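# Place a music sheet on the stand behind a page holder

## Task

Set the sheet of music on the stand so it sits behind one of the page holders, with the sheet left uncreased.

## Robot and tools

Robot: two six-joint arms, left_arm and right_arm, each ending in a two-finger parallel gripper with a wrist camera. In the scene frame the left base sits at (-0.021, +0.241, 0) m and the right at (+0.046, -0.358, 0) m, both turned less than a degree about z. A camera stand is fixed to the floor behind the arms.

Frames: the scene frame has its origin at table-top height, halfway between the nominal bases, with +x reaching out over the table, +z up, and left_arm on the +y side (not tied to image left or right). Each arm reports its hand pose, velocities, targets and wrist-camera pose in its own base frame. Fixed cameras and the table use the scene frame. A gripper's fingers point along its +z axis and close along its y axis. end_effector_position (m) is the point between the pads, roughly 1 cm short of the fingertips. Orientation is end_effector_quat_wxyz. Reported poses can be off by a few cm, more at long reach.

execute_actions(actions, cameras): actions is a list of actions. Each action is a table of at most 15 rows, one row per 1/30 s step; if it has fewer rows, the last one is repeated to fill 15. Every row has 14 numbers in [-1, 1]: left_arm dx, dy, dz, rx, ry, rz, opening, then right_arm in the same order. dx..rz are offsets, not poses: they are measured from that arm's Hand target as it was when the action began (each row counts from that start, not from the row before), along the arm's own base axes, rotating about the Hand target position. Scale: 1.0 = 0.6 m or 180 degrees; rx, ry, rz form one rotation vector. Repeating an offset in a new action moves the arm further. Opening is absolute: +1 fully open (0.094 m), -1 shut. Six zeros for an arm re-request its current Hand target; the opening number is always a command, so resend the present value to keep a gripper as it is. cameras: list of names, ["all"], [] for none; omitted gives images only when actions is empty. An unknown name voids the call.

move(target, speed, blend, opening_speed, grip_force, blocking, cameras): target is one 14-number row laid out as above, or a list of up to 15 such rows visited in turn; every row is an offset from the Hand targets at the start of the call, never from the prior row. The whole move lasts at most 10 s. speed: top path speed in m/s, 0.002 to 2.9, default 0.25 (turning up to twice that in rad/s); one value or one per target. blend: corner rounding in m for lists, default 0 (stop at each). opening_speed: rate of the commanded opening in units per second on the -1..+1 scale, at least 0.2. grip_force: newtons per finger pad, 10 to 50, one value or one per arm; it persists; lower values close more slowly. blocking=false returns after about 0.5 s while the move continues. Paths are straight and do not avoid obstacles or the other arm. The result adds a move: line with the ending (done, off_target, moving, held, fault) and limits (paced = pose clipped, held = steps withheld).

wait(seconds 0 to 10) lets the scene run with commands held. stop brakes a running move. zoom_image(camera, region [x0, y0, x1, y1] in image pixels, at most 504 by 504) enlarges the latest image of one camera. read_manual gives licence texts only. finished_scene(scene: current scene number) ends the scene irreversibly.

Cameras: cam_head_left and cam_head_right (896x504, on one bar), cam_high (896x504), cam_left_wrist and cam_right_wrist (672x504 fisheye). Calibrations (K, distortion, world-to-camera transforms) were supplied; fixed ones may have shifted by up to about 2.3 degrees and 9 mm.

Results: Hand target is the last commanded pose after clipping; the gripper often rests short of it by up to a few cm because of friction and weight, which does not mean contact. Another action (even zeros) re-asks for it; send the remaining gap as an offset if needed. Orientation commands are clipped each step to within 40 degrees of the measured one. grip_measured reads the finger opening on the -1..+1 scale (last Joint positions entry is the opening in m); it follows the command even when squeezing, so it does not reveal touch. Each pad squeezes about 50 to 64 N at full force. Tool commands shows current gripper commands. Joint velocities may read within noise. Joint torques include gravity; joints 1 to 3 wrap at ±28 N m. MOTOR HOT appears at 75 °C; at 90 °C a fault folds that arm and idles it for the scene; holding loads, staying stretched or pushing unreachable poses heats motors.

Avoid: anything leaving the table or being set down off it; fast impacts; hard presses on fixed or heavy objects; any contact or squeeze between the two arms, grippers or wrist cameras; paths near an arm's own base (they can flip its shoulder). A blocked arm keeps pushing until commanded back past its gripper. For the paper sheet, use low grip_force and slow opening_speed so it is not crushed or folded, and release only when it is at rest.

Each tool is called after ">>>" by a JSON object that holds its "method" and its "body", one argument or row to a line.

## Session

>>> {"method": "execute_actions", "body": {
  "actions": []
}}

>>> {"method": "zoom_image", "body": {
  "camera": "cam_head_left",
  "region": [380, 10, 680, 270]
}}

>>> {"method": "zoom_image", "body": {
  "camera": "cam_high",
  "region": [390, 40, 650, 480]
}}

Scene clock: 0.00 s.
left_arm: end_effector_position=(+0.2452, -0.1059, +0.4208) grip_measured=-0.992 end_effector_quat_wxyz=(+0.597, +0.189, +0.680, -0.381) | right_arm: end_effector_position=(+0.3837, +0.0011, +0.4072) grip_measured=+1.000 end_effector_quat_wxyz=(+0.707, +0.000, +0.707, +0.000)
Joint positions: left_arm=[0.214 0.783 1.016 -0.227 1.052 -0.302 0] | right_arm=[0 1.047 1.047 0 0 0 0.094]
Joint velocities: within noise
Joint torques (N m): no reading
Heat: left arm: 44 °C; right arm: 41 °C.
Hand target: left_arm +0.2429, -0.1065, +0.4236; +0.600, +0.192, +0.678, -0.379 | right_arm +0.3803, +0.0011, +0.4179; +0.717, +0.000, +0.698, +0.000
Tool commands: left_gripper/opening=-1.0 right_gripper/opening=+1.0
camera_calibration:
cam_left_wrist: T_world_to_cam=[[-0.72975, -0.619012, 0.290326, -0.0073296], [-0.532794, 0.248738, -0.808864, 0.533285], [0.428481, -0.744952, -0.511322, 0.144315], [0, 0, 0, 1]] pos_world=[0.216946, -0.0296777, 0.507274]
cam_right_wrist: T_world_to_cam=[[-0.0193328, -0.9996, 0.020636, 0.00293562], [-0.549657, -0.00661484, -0.835365, 0.586637], [0.835167, -0.0274926, -0.549309, 0.0127396], [0, 0, 0, 1]] pos_world=[0.311866, 0.0071652, 0.496993]

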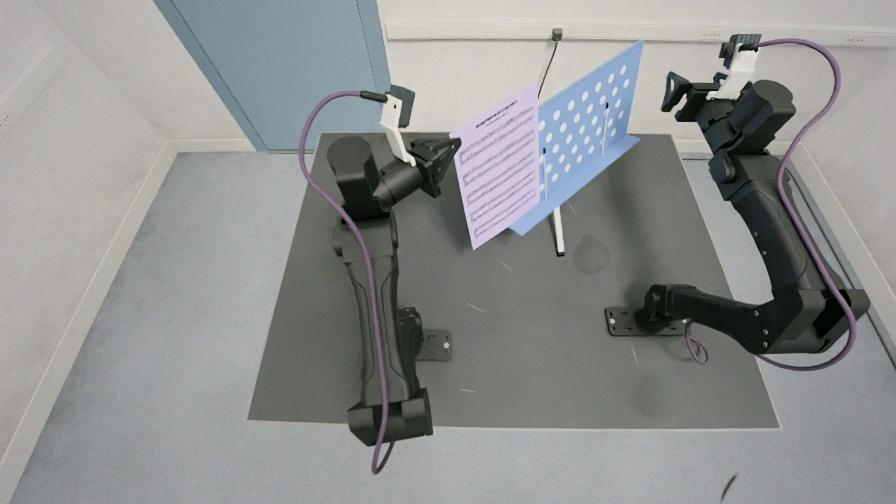

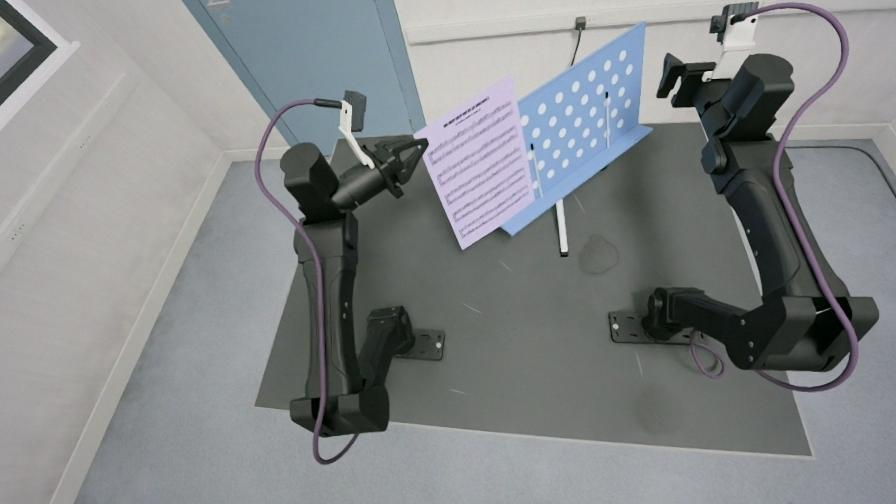

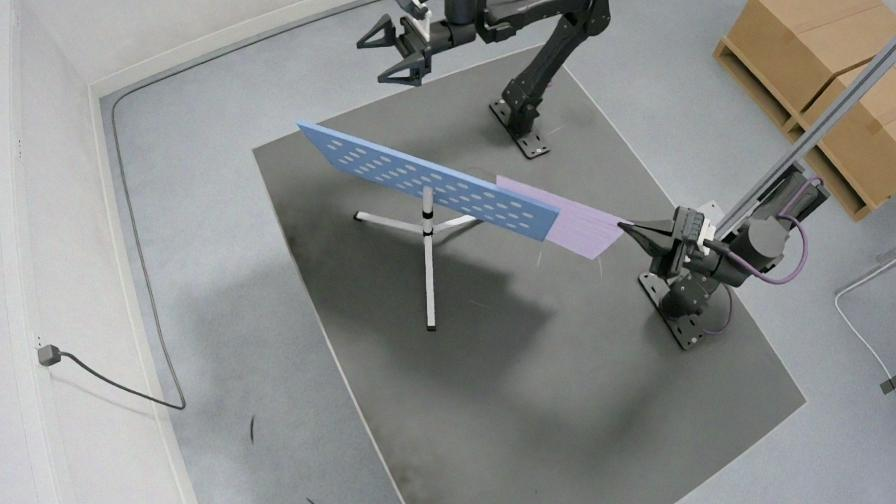

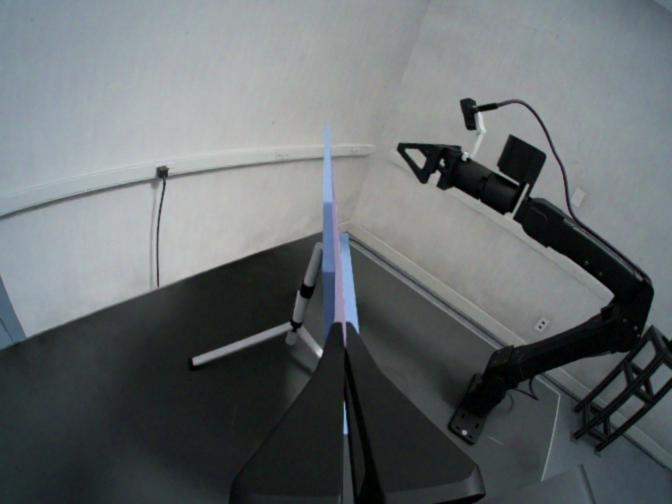

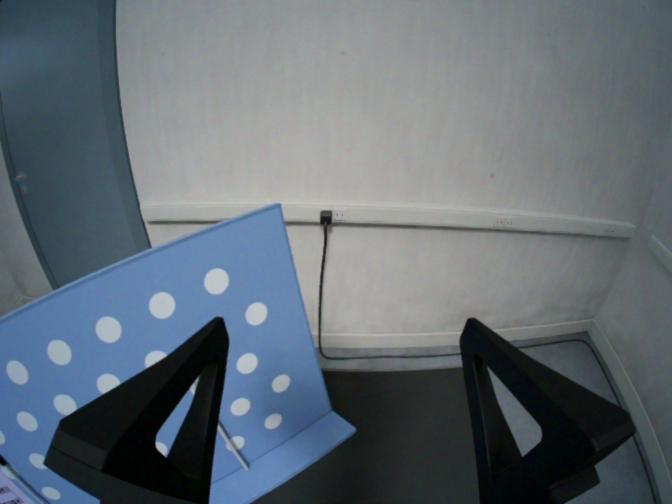

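Scaled by 1.680 from the camera's 896x504 image, which has a finer 1280x720 frame.

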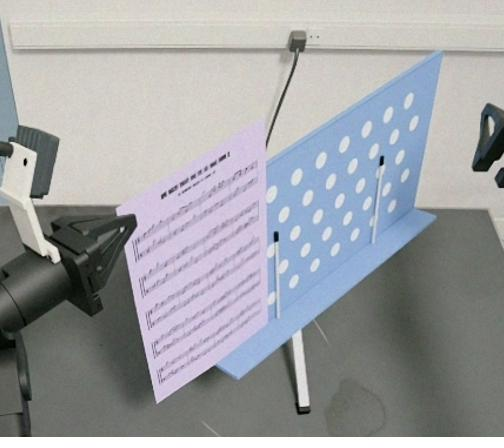

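Scaled by 1.145 from the camera's 896x504 image, which has a finer 1280x720 frame.

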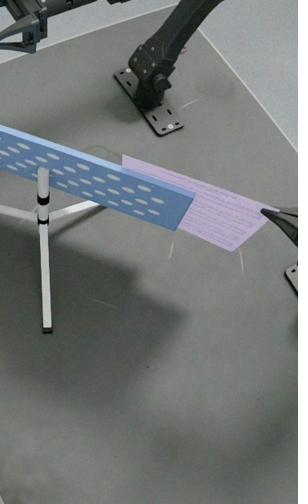

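>>> {"method": "move", "body": {
  "target": [
    [0,0,0,0,0,0,-1,-0.3,0.1,-0.03,0,0,0.12,0.3],
    [0,0,0,0,0,0,-1,-0.302,0.328,-0.25,0,0,0.223,0.3]
  ],
  "speed": 0.2,
  "blend": 0.04,
  "cameras": ["cam_head_left","cam_right_wrist"]
}}

Scene clock: 5.17 s.
left_arm: end_effector_position=(+0.2452, -0.1059, +0.4208) grip_measured=-0.992 end_effector_quat_wxyz=(+0.597, +0.189, +0.680, -0.381) | right_arm: end_effector_position=(+0.1992, +0.1971, +0.2663) grip_measured=+0.302 end_effector_quat_wxyz=(+0.669, -0.239, +0.659, +0.247)
Joint positions: left_arm=[0.214 0.783 1.016 -0.227 1.052 -0.302 0] | right_arm=[0.911 0.437 0.324 0.13 0.21 0.003 0.061]
Joint torques (N m): left_arm=[-0.13 -0.25 6.23 1.76 -0.01 0.03] | right_arm=[0.54 1.81 6.89 2.57 0.07 -0.07]
Heat: left arm: 45 °C; right arm: 42 °C.
Hand target: left_arm +0.2429, -0.1065, +0.4236; +0.600, +0.192, +0.678, -0.379 | right_arm +0.1991, +0.1979, +0.2680; +0.673, -0.239, +0.655, +0.246
Off the commanded pose: left_arm 0.004 m, 1 deg | right_arm 0.002 m, 1 deg.
move: done
camera_calibration:
cam_right_wrist: T_world_to_cam=[[0.630012, -0.776462, 0.0138381, 0.0267623], [-0.408902, -0.346822, -0.844106, 0.410202], [0.660215, 0.526138, -0.535998, 0.0170728], [0, 0, 0, 1]] pos_world=[0.1396, 0.154064, 0.355035]
Images, in order (width x height): cam_head_left 896x504, cam_right_wrist 672x504.

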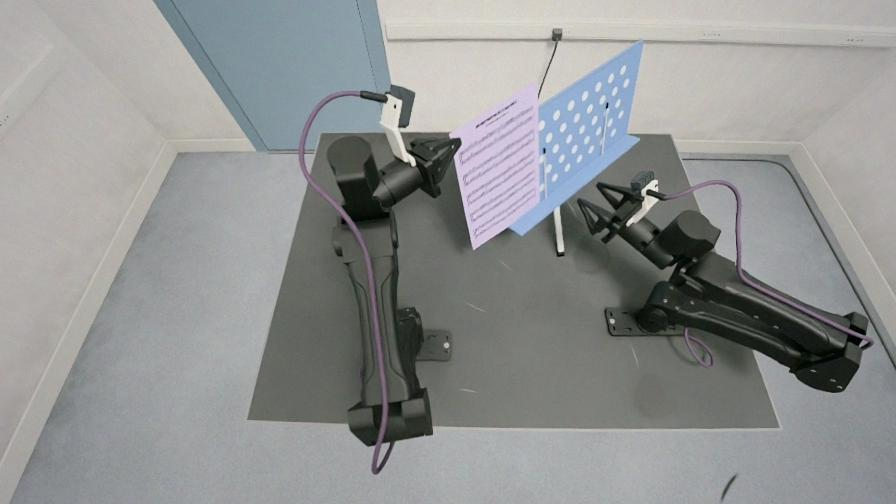

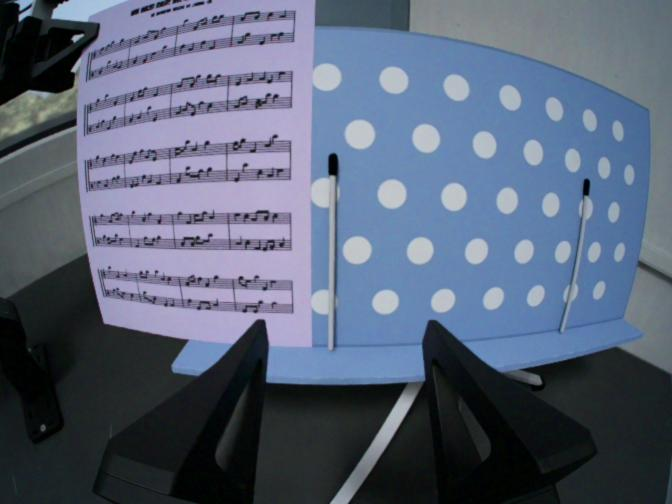

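>>> {"method": "move", "body": {
  "target": [0,0,0,0,0,0,-1,0.0955,0.081,0,0,0,0,0],
  "speed": 0.12,
  "cameras": ["cam_head_left","cam_right_wrist"]
}}

>>> {"method": "zoom_image", "body": {
  "camera": "cam_head_left",
  "region": [480, 100, 640, 260]
}}

Scene clock: 7.77 s.
left_arm: end_effector_position=(+0.2452, -0.1059, +0.4208) grip_measured=-0.992 end_effector_quat_wxyz=(+0.597, +0.189, +0.680, -0.381) | right_arm: end_effector_position=(+0.2527, +0.2444, +0.2488) grip_measured=+0.002 end_effector_quat_wxyz=(+0.658, -0.245, +0.670, +0.241)
Joint positions: left_arm=[0.214 0.783 1.016 -0.227 1.052 -0.302 0] | right_arm=[0.834 0.925 0.379 0.527 0.133 0.003 0.047]
Joint torques (N m): left_arm=[0.03 -0.23 6.13 1.75 -0.01 -0.01] | right_arm=[-0.54 -1.03 9.66 2.6 -0.07 -0.05]
Heat: left arm: 45 °C; right arm: 43 °C.
Hand target: left_arm +0.2429, -0.1065, +0.4236; +0.600, +0.192, +0.678, -0.379 | right_arm +0.2564, +0.2465, +0.2678; +0.673, -0.239, +0.655, +0.246
Off the commanded pose: left_arm 0.004 m, 1 deg | right_arm 0.020 m, 3 deg.
move: off_target (right_arm)
camera_calibration:
cam_right_wrist: T_world_to_cam=[[0.630067, -0.776271, 0.0204583, 0.028161], [-0.428162, -0.369259, -0.824818, 0.439317], [0.647837, 0.510931, -0.565028, -0.0384761], [0, 0, 0, 1]] pos_world=[0.195282, 0.203741, 0.34004]
Images, in order (width x height): cam_head_left 896x504, cam_right_wrist 672x504.

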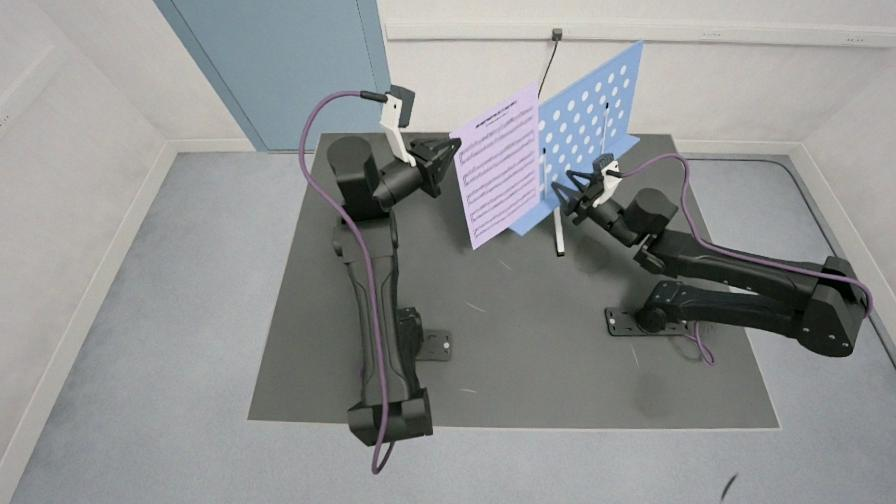

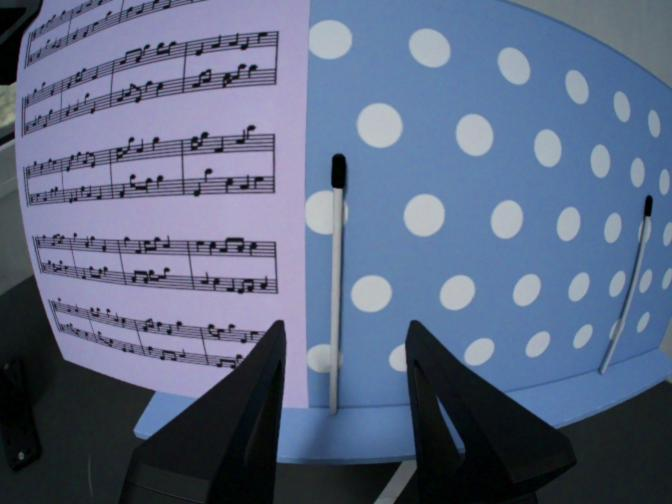

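Scaled by 3.150 from the camera's 896x504 image, which has a finer 1280x720 frame.

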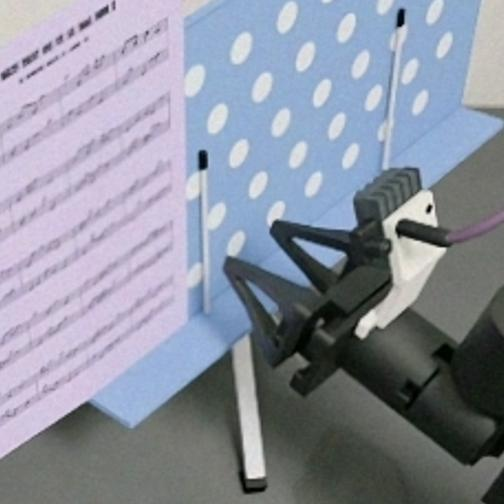

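>>> {"method": "move", "body": {
  "target": [
    [0,0,0,0,0,0,-1,0.021,0.030,0.022,0,0,0,0],
    [0,0,0,0,0,0,-1,0.021,0.030,0.022,0,0,0,-0.92]
  ],
  "speed": 0.08,
  "opening_speed": 0.8,
  "cameras": ["cam_head_left","cam_right_wrist"]
}}

>>> {"method": "zoom_image", "body": {
  "camera": "cam_head_left",
  "region": [480, 100, 640, 260]
}}

>>> {"method": "zoom_image", "body": {
  "camera": "cam_right_wrist",
  "region": [270, 200, 420, 450]
}}

Scene clock: 14.23 s.
left_arm: end_effector_position=(+0.2452, -0.1059, +0.4208) grip_measured=-0.992 end_effector_quat_wxyz=(+0.597, +0.189, +0.680, -0.381) | right_arm: end_effector_position=(+0.2671, +0.2607, +0.2639) grip_measured=-0.918 end_effector_quat_wxyz=(+0.659, -0.244, +0.669, +0.241)
Joint positions: left_arm=[0.214 0.783 1.016 -0.227 1.052 -0.302 0] | right_arm=[0.836 1.026 0.476 0.536 0.135 0.003 0.004]
Joint torques (N m): left_arm=[0.05 -0.28 6.17 1.77 0.01 0.04] | right_arm=[0.51 -1.73 9.54 2.57 0.06 -0.05]
Heat: left arm: 46 °C; right arm: 44 °C.
Hand target: left_arm +0.2429, -0.1065, +0.4236; +0.600, +0.192, +0.678, -0.379 | right_arm +0.2690, +0.2644, +0.2812; +0.673, -0.239, +0.655, +0.246
Off the commanded pose: left_arm 0.004 m, 1 deg | right_arm 0.018 m, 2 deg.
move: off_target (right_arm); target 2's new opening was sent with right_arm's hand 0.018 m and 2 deg from that target
camera_calibration:
cam_right_wrist: T_world_to_cam=[[0.629759, -0.776539, 0.0197639, 0.0318288], [-0.425707, -0.366299, -0.827405, 0.46311], [0.649751, 0.512652, -0.561258, -0.0495271], [0, 0, 0, 1]] pos_world=[0.209285, 0.219743, 0.354753]
Images, in order (width x height): cam_head_left 896x504, cam_right_wrist 672x504.

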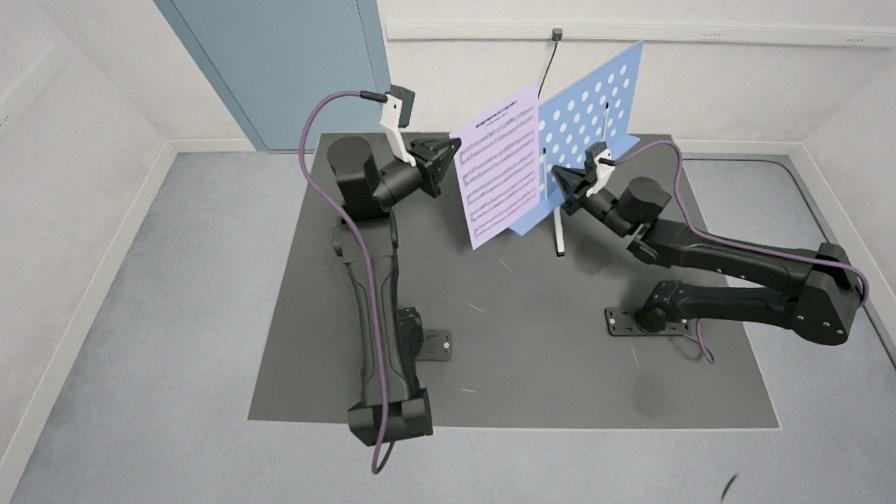

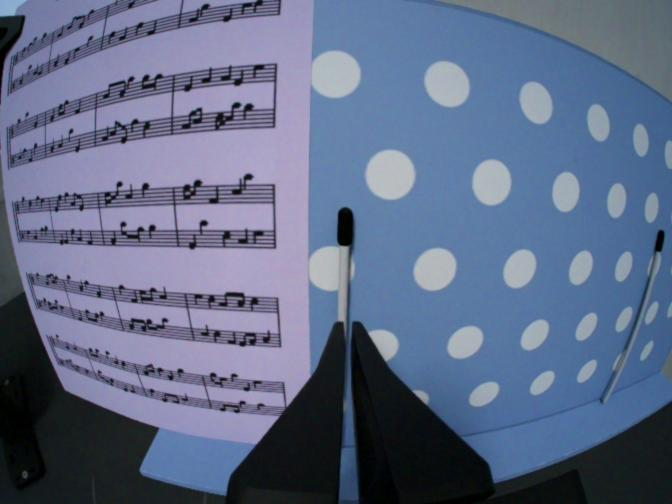

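Scaled by 3.150 from the camera's 896x504 image, which has a finer 1280x720 frame.

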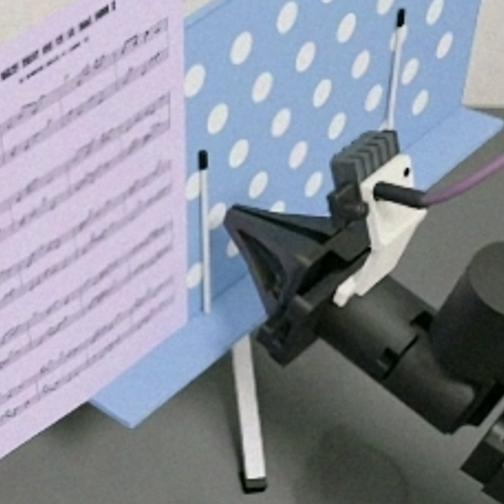

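Scaled by 2.016 from the camera's 672x504 image, which has a finer 960x720 frame.

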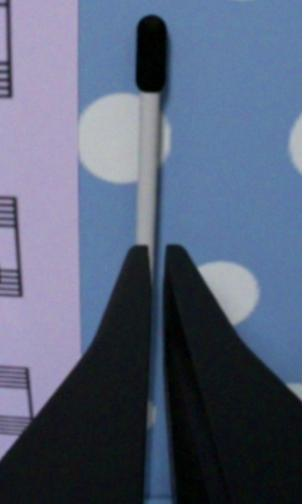

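>>> {"method": "move", "body": {
  "target": [
    [0,0,0,0,0,0,-1,0,0,0,0,0,0,-0.3],
    [0,0,0,0,0,0,-1,0.024,0.029,0.0,0,0,0,-0.3],
    [0,0,0,0,0,0,-1,0.024,0.029,0.0,0,0,0,-0.92]
  ],
  "speed": 0.06,
  "cameras": ["cam_right_wrist"]
}}

>>> {"method": "zoom_image", "body": {
  "camera": "cam_right_wrist",
  "region": [270, 200, 420, 450]
}}

Scene clock: 17.10 s.
left_arm: end_effector_position=(+0.2452, -0.1059, +0.4208) grip_measured=-0.992 end_effector_quat_wxyz=(+0.597, +0.189, +0.680, -0.381) | right_arm: end_effector_position=(+0.2818, +0.2764, +0.2643) grip_measured=-0.915 end_effector_quat_wxyz=(+0.660, -0.242, +0.670, +0.239)
Joint positions: left_arm=[0.214 0.783 1.016 -0.227 1.052 -0.302 0] | right_arm=[0.839 1.14 0.532 0.594 0.145 0.002 0.004]
Joint torques (N m): left_arm=[-0.12 -0.27 6.13 1.72 0.02 0.02] | right_arm=[0.57 -2.44 9.54 2.58 0 -0.04]
Heat: left arm: 46 °C; right arm: 45 °C.
Hand target: left_arm +0.2429, -0.1065, +0.4236; +0.600, +0.192, +0.678, -0.379 | right_arm +0.2834, +0.2818, +0.2811; +0.673, -0.239, +0.655, +0.246
Off the commanded pose: left_arm 0.004 m, 1 deg | right_arm 0.018 m, 2 deg.
move: off_target (right_arm); target 3's new opening was sent with right_arm's hand 0.018 m and 2 deg from that target
camera_calibration:
cam_right_wrist: T_world_to_cam=[[0.62498, -0.780381, 0.0201407, 0.0370787], [-0.427517, -0.363742, -0.827599, 0.475339], [0.653169, 0.508622, -0.560958, -0.0668316], [0, 0, 0, 1]] pos_world=[0.223694, 0.235829, 0.355154]
Images, in order (width x height): cam_right_wrist 672x504.

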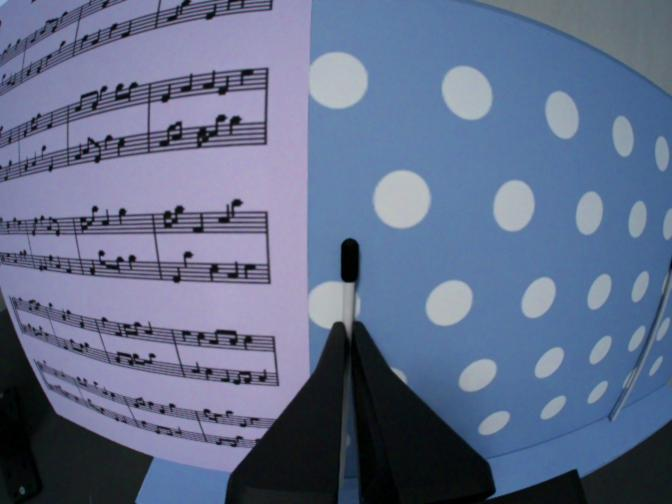

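Scaled by 2.016 from the camera's 672x504 image, which has a finer 960x720 frame.

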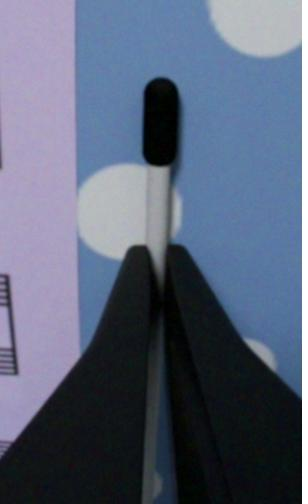

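>>> {"method": "move", "body": {
  "target": [0,0,0,0,0,0,-1,-0.082,-0.070,0.006,0,0,0,-0.92],
  "speed": 0.06,
  "cameras": ["cam_right_wrist","cam_left_wrist"]
}}

>>> {"method": "zoom_image", "body": {
  "camera": "cam_left_wrist",
  "region": [280, 110, 400, 360]
}}

Scene clock: 19.60 s.
left_arm: end_effector_position=(+0.2452, -0.1059, +0.4208) grip_measured=-0.992 end_effector_quat_wxyz=(+0.597, +0.189, +0.680, -0.381) | right_arm: end_effector_position=(+0.2370, +0.2416, +0.2855) grip_measured=-0.918 end_effector_quat_wxyz=(+0.672, -0.237, +0.656, +0.248)
Joint positions: left_arm=[0.214 0.783 1.016 -0.227 1.052 -0.302 0] | right_arm=[0.895 0.817 0.449 0.394 0.195 0.002 0.004]
Joint torques (N m): left_arm=[-0.06 -0.28 6.11 1.75 0.01 0.02] | right_arm=[0.61 -2.17 6.57 2.26 0.07 -0.07]
Heat: left arm: 47 °C; right arm: 45 °C.
Hand target: left_arm +0.2429, -0.1065, +0.4236; +0.600, +0.192, +0.678, -0.379 | right_arm +0.2342, +0.2399, +0.2847; +0.673, -0.239, +0.655, +0.246
Off the commanded pose: left_arm 0.004 m, 1 deg | right_arm 0.003 m, 0 deg.
move: done
camera_calibration:
cam_left_wrist: T_world_to_cam=[[-0.72975, -0.619012, 0.290326, -0.0073296], [-0.532794, 0.248738, -0.808864, 0.533285], [0.428481, -0.744952, -0.511322, 0.144315], [0, 0, 0, 1]] pos_world=[0.216946, -0.0296777, 0.507274]
cam_right_wrist: T_world_to_cam=[[0.629269, -0.777091, 0.0122565, 0.0379241], [-0.403634, -0.340248, -0.8493, 0.455955], [0.664154, 0.529491, -0.527768, -0.0250419], [0, 0, 0, 1]] pos_world=[0.176806, 0.197868, 0.373561]
Images, in order (width x height): cam_left_wrist 672x504, cam_right_wrist 672x504.

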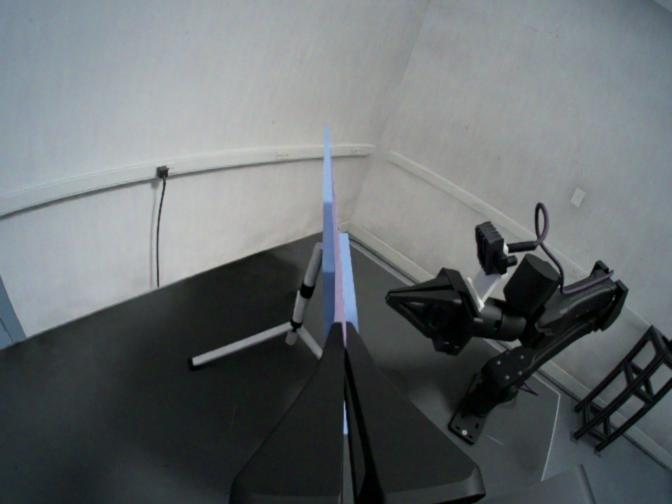

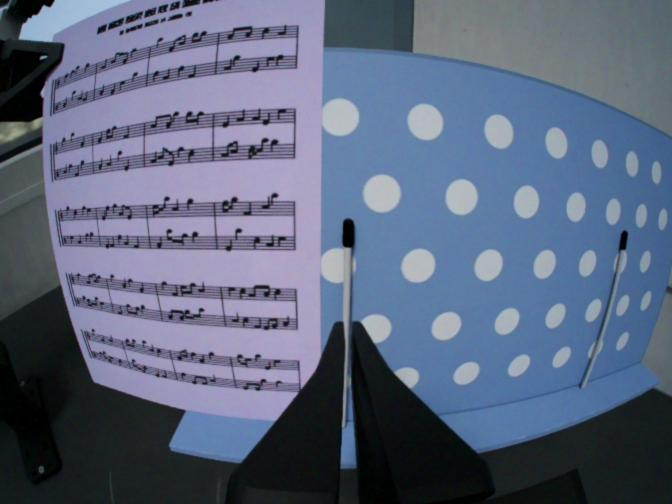

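Scaled by 2.016 from the camera's 672x504 image, which has a finer 960x720 frame.

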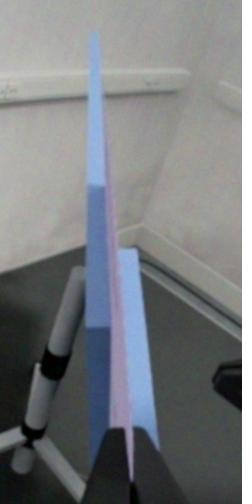

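>>> {"method": "move", "body": {
  "target": [
    [0.003,-0.03,0.035,0,0,0,-1,0,0,0,0,0,0,-0.92],
    [0.121,-0.152,0.037,0,0,0,-1,0,0,0,0,0,0,-0.92]
  ],
  "speed": 0.08,
  "blend": 0.01,
  "cameras": ["cam_right_wrist","cam_left_wrist","cam_head_left"]
}}

>>> {"method": "zoom_image", "body": {
  "camera": "cam_left_wrist",
  "region": [280, 110, 400, 360]
}}

Scene clock: 22.90 s.
left_arm: end_effector_position=(+0.3165, -0.1972, +0.4266) grip_measured=-0.992 end_effector_quat_wxyz=(+0.582, +0.186, +0.694, -0.381) | right_arm: end_effector_position=(+0.2370, +0.2415, +0.2855) grip_measured=-0.918 end_effector_quat_wxyz=(+0.672, -0.237, +0.657, +0.248)
Joint positions: left_arm=[-0.313 1.088 1.181 -0.13 0.529 -0.299 0] | right_arm=[0.895 0.817 0.449 0.393 0.195 0.002 0.004]
Joint torques (N m): left_arm=[-0.55 -2.4 9.03 2.21 -0.11 0.04] | right_arm=[0.58 -2.18 6.58 2.28 0.06 -0.06]
Heat: left arm: 47 °C; right arm: 44 °C.
Hand target: left_arm +0.3155, -0.1976, +0.4459; +0.600, +0.192, +0.678, -0.379 | right_arm +0.2342, +0.2399, +0.2847; +0.673, -0.239, +0.655, +0.246
Off the commanded pose: left_arm 0.019 m, 3 deg | right_arm 0.003 m, 0 deg.
move: off_target (left_arm)
camera_calibration:
cam_left_wrist: T_world_to_cam=[[-0.720492, -0.619607, 0.311415, -0.0255376], [-0.563006, 0.260469, -0.784334, 0.600025], [0.404865, -0.740434, -0.536508, 0.0679639], [0, 0, 0, 1]] pos_world=[0.291902, -0.121788, 0.515036]
cam_right_wrist: T_world_to_cam=[[0.628978, -0.777325, 0.0123563, 0.0379216], [-0.403939, -0.340348, -0.849115, 0.455914], [0.664244, 0.529084, -0.528063, -0.0249867], [0, 0, 0, 1]] pos_world=[0.176907, 0.197867, 0.37346]
Images, in order (width x height): cam_head_left 896x504, cam_left_wrist 672x504, cam_right_wrist 672x504.

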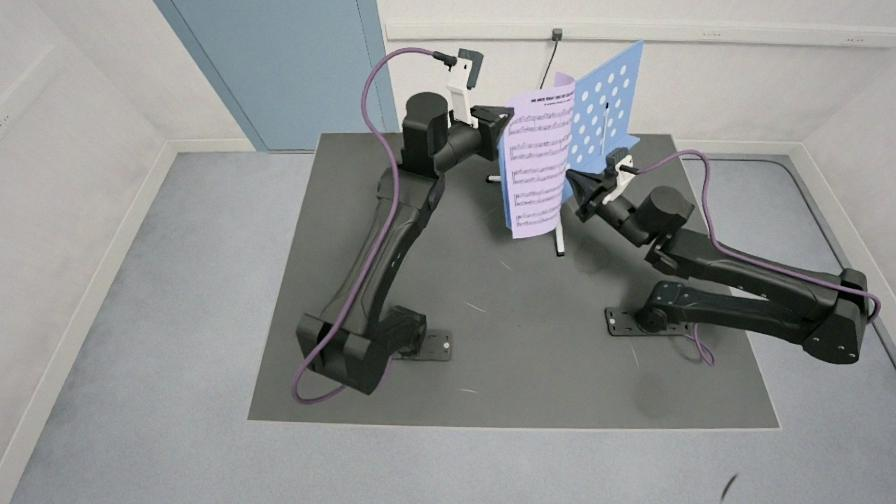

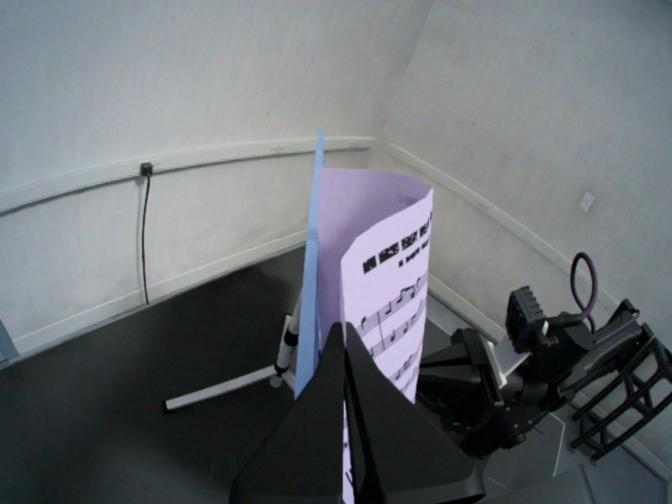

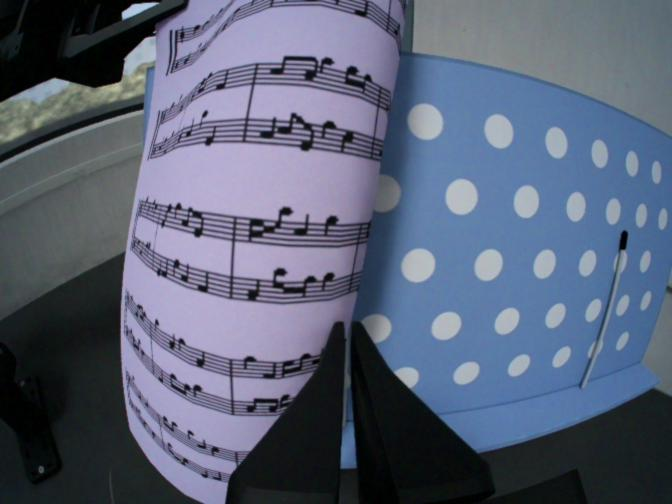

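Scaled by 2.016 from the camera's 672x504 image, which has a finer 960x720 frame.

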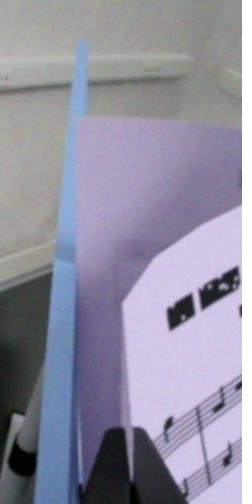

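>>> {"method": "move", "body": {
  "target": [
    [-0.125,0.140,0.03,0,0,0,-1,0,0,0,0,0,0,-0.92],
    [-0.125,0.140,0.10,0,0,0,-1,0,0,0,0,0,0,-0.92]
  ],
  "speed": 0.12,
  "blend": 0.01,
  "cameras": ["cam_right_wrist","cam_left_wrist","cam_head_left"]
}}

>>> {"method": "zoom_image", "body": {
  "camera": "cam_left_wrist",
  "region": [260, 110, 440, 380]
}}

Scene clock: 25.77 s.
left_arm: end_effector_position=(+0.2460, -0.1131, +0.4977) grip_measured=-0.992 end_effector_quat_wxyz=(+0.596, +0.185, +0.682, -0.382) | right_arm: end_effector_position=(+0.2370, +0.2415, +0.2855) grip_measured=-0.918 end_effector_quat_wxyz=(+0.672, -0.237, +0.657, +0.248)
Joint positions: left_arm=[0.155 0.945 1.417 -0.472 0.988 -0.307 0] | right_arm=[0.895 0.817 0.449 0.393 0.195 0.002 0.004]
Joint torques (N m): left_arm=[0.4 -0.12 7.51 1.67 0.12 0.05] | right_arm=[0.58 -2.17 6.58 2.27 0.07 -0.06]
Heat: left arm: 47 °C; right arm: 44 °C.
Hand target: left_arm +0.2405, -0.1136, +0.5058; +0.600, +0.191, +0.678, -0.378 | right_arm +0.2342, +0.2399, +0.2847; +0.673, -0.239, +0.655, +0.246
Off the commanded pose: left_arm 0.010 m, 1 deg | right_arm 0.003 m, 0 deg.
move: done
camera_calibration:
cam_left_wrist: T_world_to_cam=[[-0.724683, -0.620856, 0.298953, -0.0393018], [-0.540524, 0.243081, -0.805447, 0.597208], [0.427397, -0.745285, -0.511744, 0.178445], [0, 0, 0, 1]] pos_world=[0.218057, -0.0365785, 0.584087]
cam_right_wrist: T_world_to_cam=[[0.628978, -0.777325, 0.0123563, 0.0379216], [-0.403939, -0.340348, -0.849115, 0.455914], [0.664244, 0.529084, -0.528063, -0.0249867], [0, 0, 0, 1]] pos_world=[0.176907, 0.197867, 0.37346]
Images, in order (width x height): cam_head_left 896x504, cam_left_wrist 672x504, cam_right_wrist 672x504.

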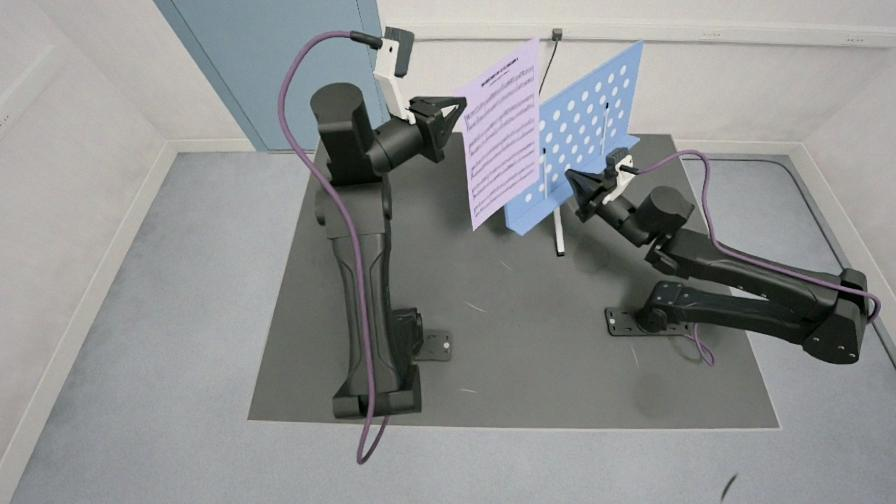

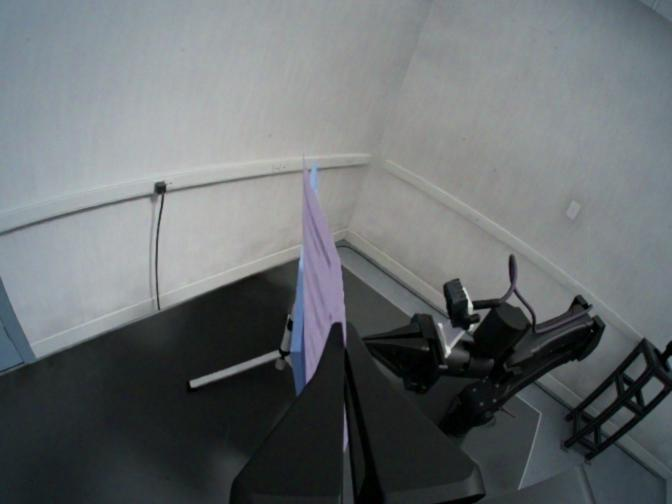

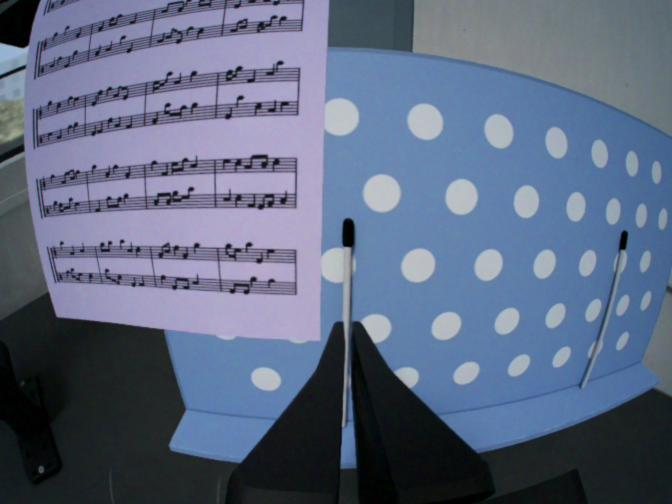

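Scaled by 1.867 from the camera's 672x504 image, which has a finer 960x720 frame.

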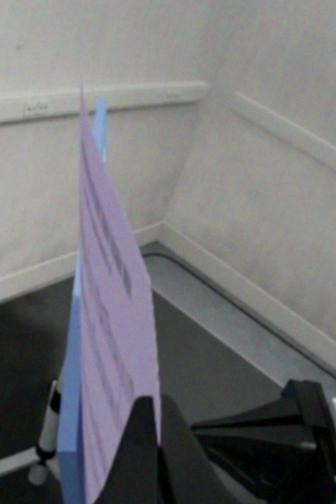

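>>> {"method": "move", "body": {
  "target": [
    [0,0,0,0,0,0,-1,0,0,0,0,0,0,-0.3],
    [0,0,0,0,0,0,-1,0.0995,0.085,-0.006,0,0,0,-0.3],
    [0,0,0,0,0,0,-1,0.0995,0.085,-0.006,0,0,0,-1]
  ],
  "speed": 0.1,
  "cameras": ["cam_right_wrist","cam_head_left"]
}}

>>> {"method": "zoom_image", "body": {
  "camera": "cam_head_left",
  "region": [480, 100, 640, 260]
}}

>>> {"method": "zoom_image", "body": {
  "camera": "cam_right_wrist",
  "region": [270, 200, 420, 450]
}}

Scene clock: 29.50 s.
left_arm: end_effector_position=(+0.2460, -0.1131, +0.4975) grip_measured=-0.992 end_effector_quat_wxyz=(+0.595, +0.184, +0.683, -0.382) | right_arm: end_effector_position=(+0.2901, +0.2861, +0.2679) grip_measured=-0.950 end_effector_quat_wxyz=(+0.664, -0.240, +0.666, +0.240)
Joint positions: left_arm=[0.155 0.945 1.417 -0.472 0.988 -0.306 0] | right_arm=[0.841 1.201 0.57 0.629 0.148 0.002 0.002]
Joint torques (N m): left_arm=[0.53 -0.24 7.39 1.67 0.08 0.05] | right_arm=[-0.34 -2.54 9.58 2.49 -0.14 -0.04]
Heat: left arm: 47 °C; right arm: 44 °C.
Hand target: left_arm +0.2405, -0.1136, +0.5058; +0.600, +0.191, +0.678, -0.378 | right_arm +0.2939, +0.2909, +0.2811; +0.673, -0.239, +0.655, +0.246
Off the commanded pose: left_arm 0.010 m, 1 deg | right_arm 0.015 m, 2 deg.
move: off_target (right_arm); target 3's new opening was sent with right_arm's hand 0.015 m and 2 deg from that target
camera_calibration:
cam_right_wrist: T_world_to_cam=[[0.623944, -0.781235, 0.0191167, 0.0402507], [-0.421084, -0.356711, -0.833934, 0.483178], [0.658318, 0.512278, -0.551533, -0.0802933], [0, 0, 0, 1]] pos_world=[0.231203, 0.244933, 0.357885]
Images, in order (width x height): cam_head_left 896x504, cam_right_wrist 672x504.

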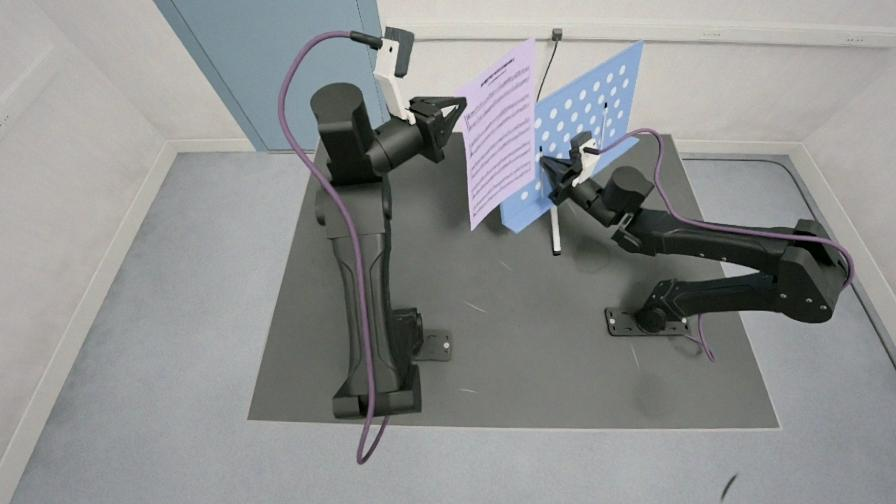

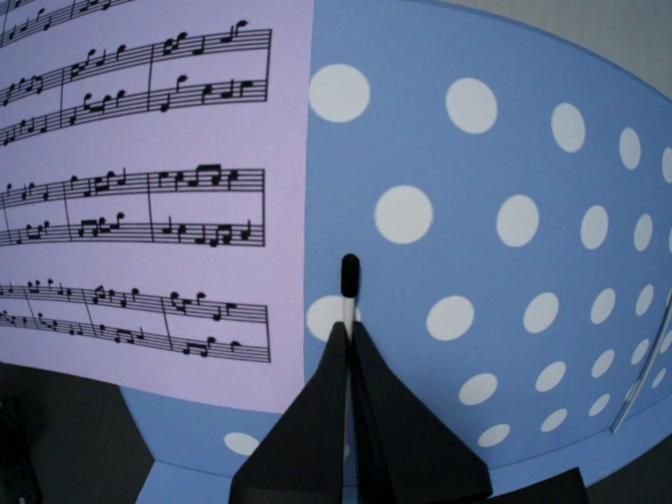

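Scaled by 3.150 from the camera's 896x504 image, which has a finer 1280x720 frame.

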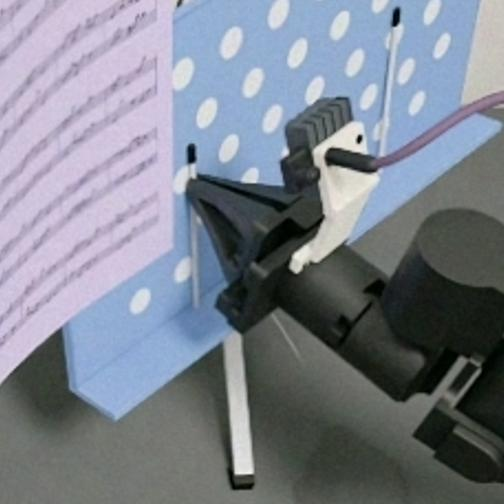

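Scaled by 2.016 from the camera's 672x504 image, which has a finer 960x720 frame.

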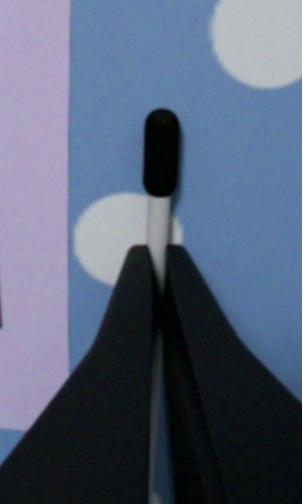

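>>> {"method": "move", "body": {
  "target": [0,0,0,0,0,0,-1,-0.090,-0.077,0.012,0,0,0,-1],
  "speed": 0.06,
  "cameras": ["cam_right_wrist","cam_head_left","cam_left_wrist"]
}}

>>> {"method": "zoom_image", "body": {
  "camera": "cam_head_left",
  "region": [440, 30, 640, 250]
}}

>>> {"method": "zoom_image", "body": {
  "camera": "cam_left_wrist",
  "region": [260, 110, 440, 380]
}}

Scene clock: 31.73 s.
left_arm: end_effector_position=(+0.2460, -0.1131, +0.4975) grip_measured=-0.992 end_effector_quat_wxyz=(+0.595, +0.184, +0.683, -0.382) | right_arm: end_effector_position=(+0.2444, +0.2480, +0.2726) grip_measured=-0.950 end_effector_quat_wxyz=(+0.656, -0.247, +0.672, +0.239)
Joint positions: left_arm=[0.155 0.945 1.417 -0.472 0.988 -0.306 0] | right_arm=[0.885 0.873 0.466 0.382 0.184 0.002 0.002]
Joint torques (N m): left_arm=[0.47 -0.13 7.36 1.67 0.13 0.04] | right_arm=[0.66 -3.99 7.24 2.6 0.11 -0.05]
Heat: left arm: 47 °C; right arm: 44 °C.
Hand target: left_arm +0.2405, -0.1136, +0.5058; +0.600, +0.191, +0.678, -0.378 | right_arm +0.2399, +0.2446, +0.2884; +0.673, -0.239, +0.655, +0.246
Off the commanded pose: left_arm 0.010 m, 1 deg | right_arm 0.017 m, 3 deg.
move: off_target (right_arm)
camera_calibration:
cam_left_wrist: T_world_to_cam=[[-0.724564, -0.620913, 0.299122, -0.0393266], [-0.54084, 0.243226, -0.805191, 0.597107], [0.4272, -0.74519, -0.512047, 0.178574], [0, 0, 0, 1]] pos_world=[0.218158, -0.0365788, 0.583987]
cam_right_wrist: T_world_to_cam=[[0.630157, -0.776102, 0.0238195, 0.0348917], [-0.430328, -0.374611, -0.82127, 0.457565], [0.646313, 0.507279, -0.570042, -0.0188204], [0, 0, 0, 1]] pos_world=[0.18708, 0.208036, 0.364225]
Images, in order (width x height): cam_head_left 896x504, cam_left_wrist 672x504, cam_right_wrist 672x504.

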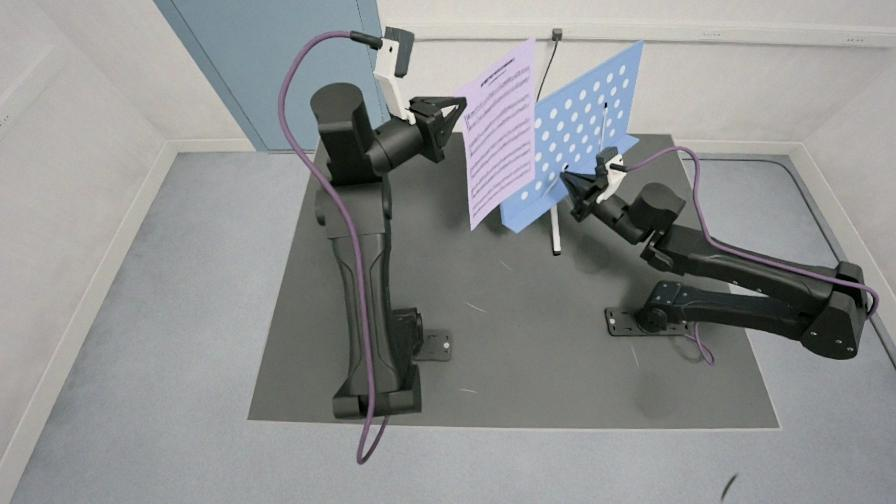

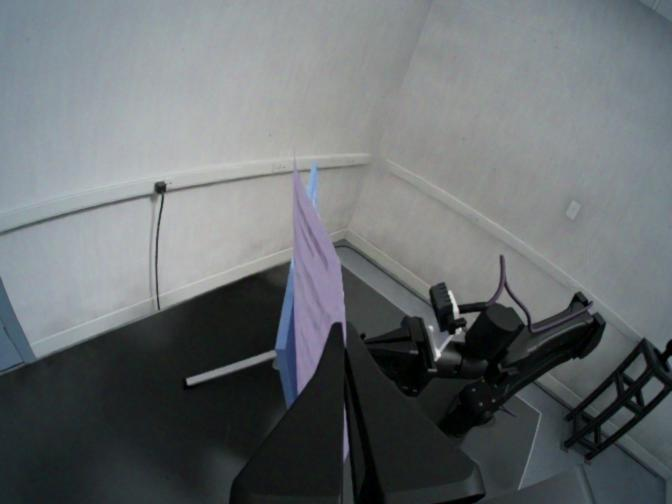

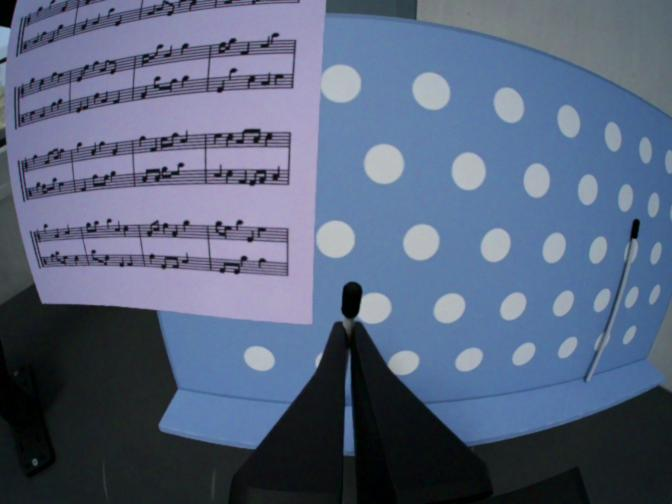

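Scaled by 2.291 from the camera's 896x504 image, which has a finer 1280x720 frame.

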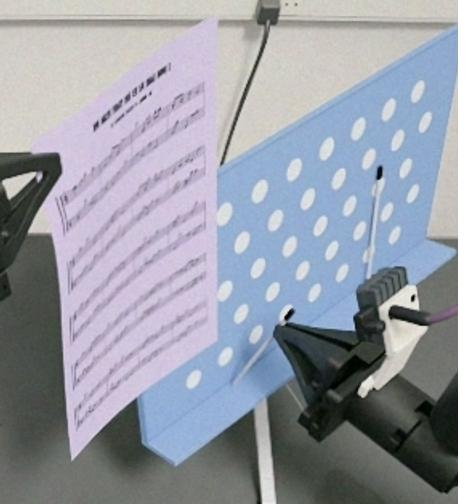

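Scaled by 1.867 from the camera's 672x504 image, which has a finer 960x720 frame.

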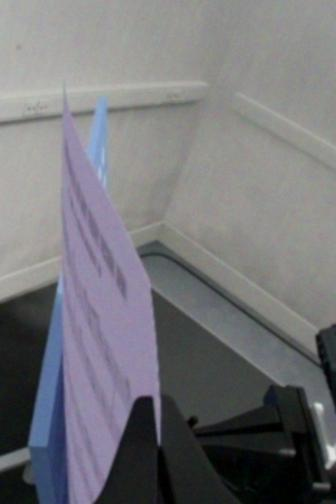

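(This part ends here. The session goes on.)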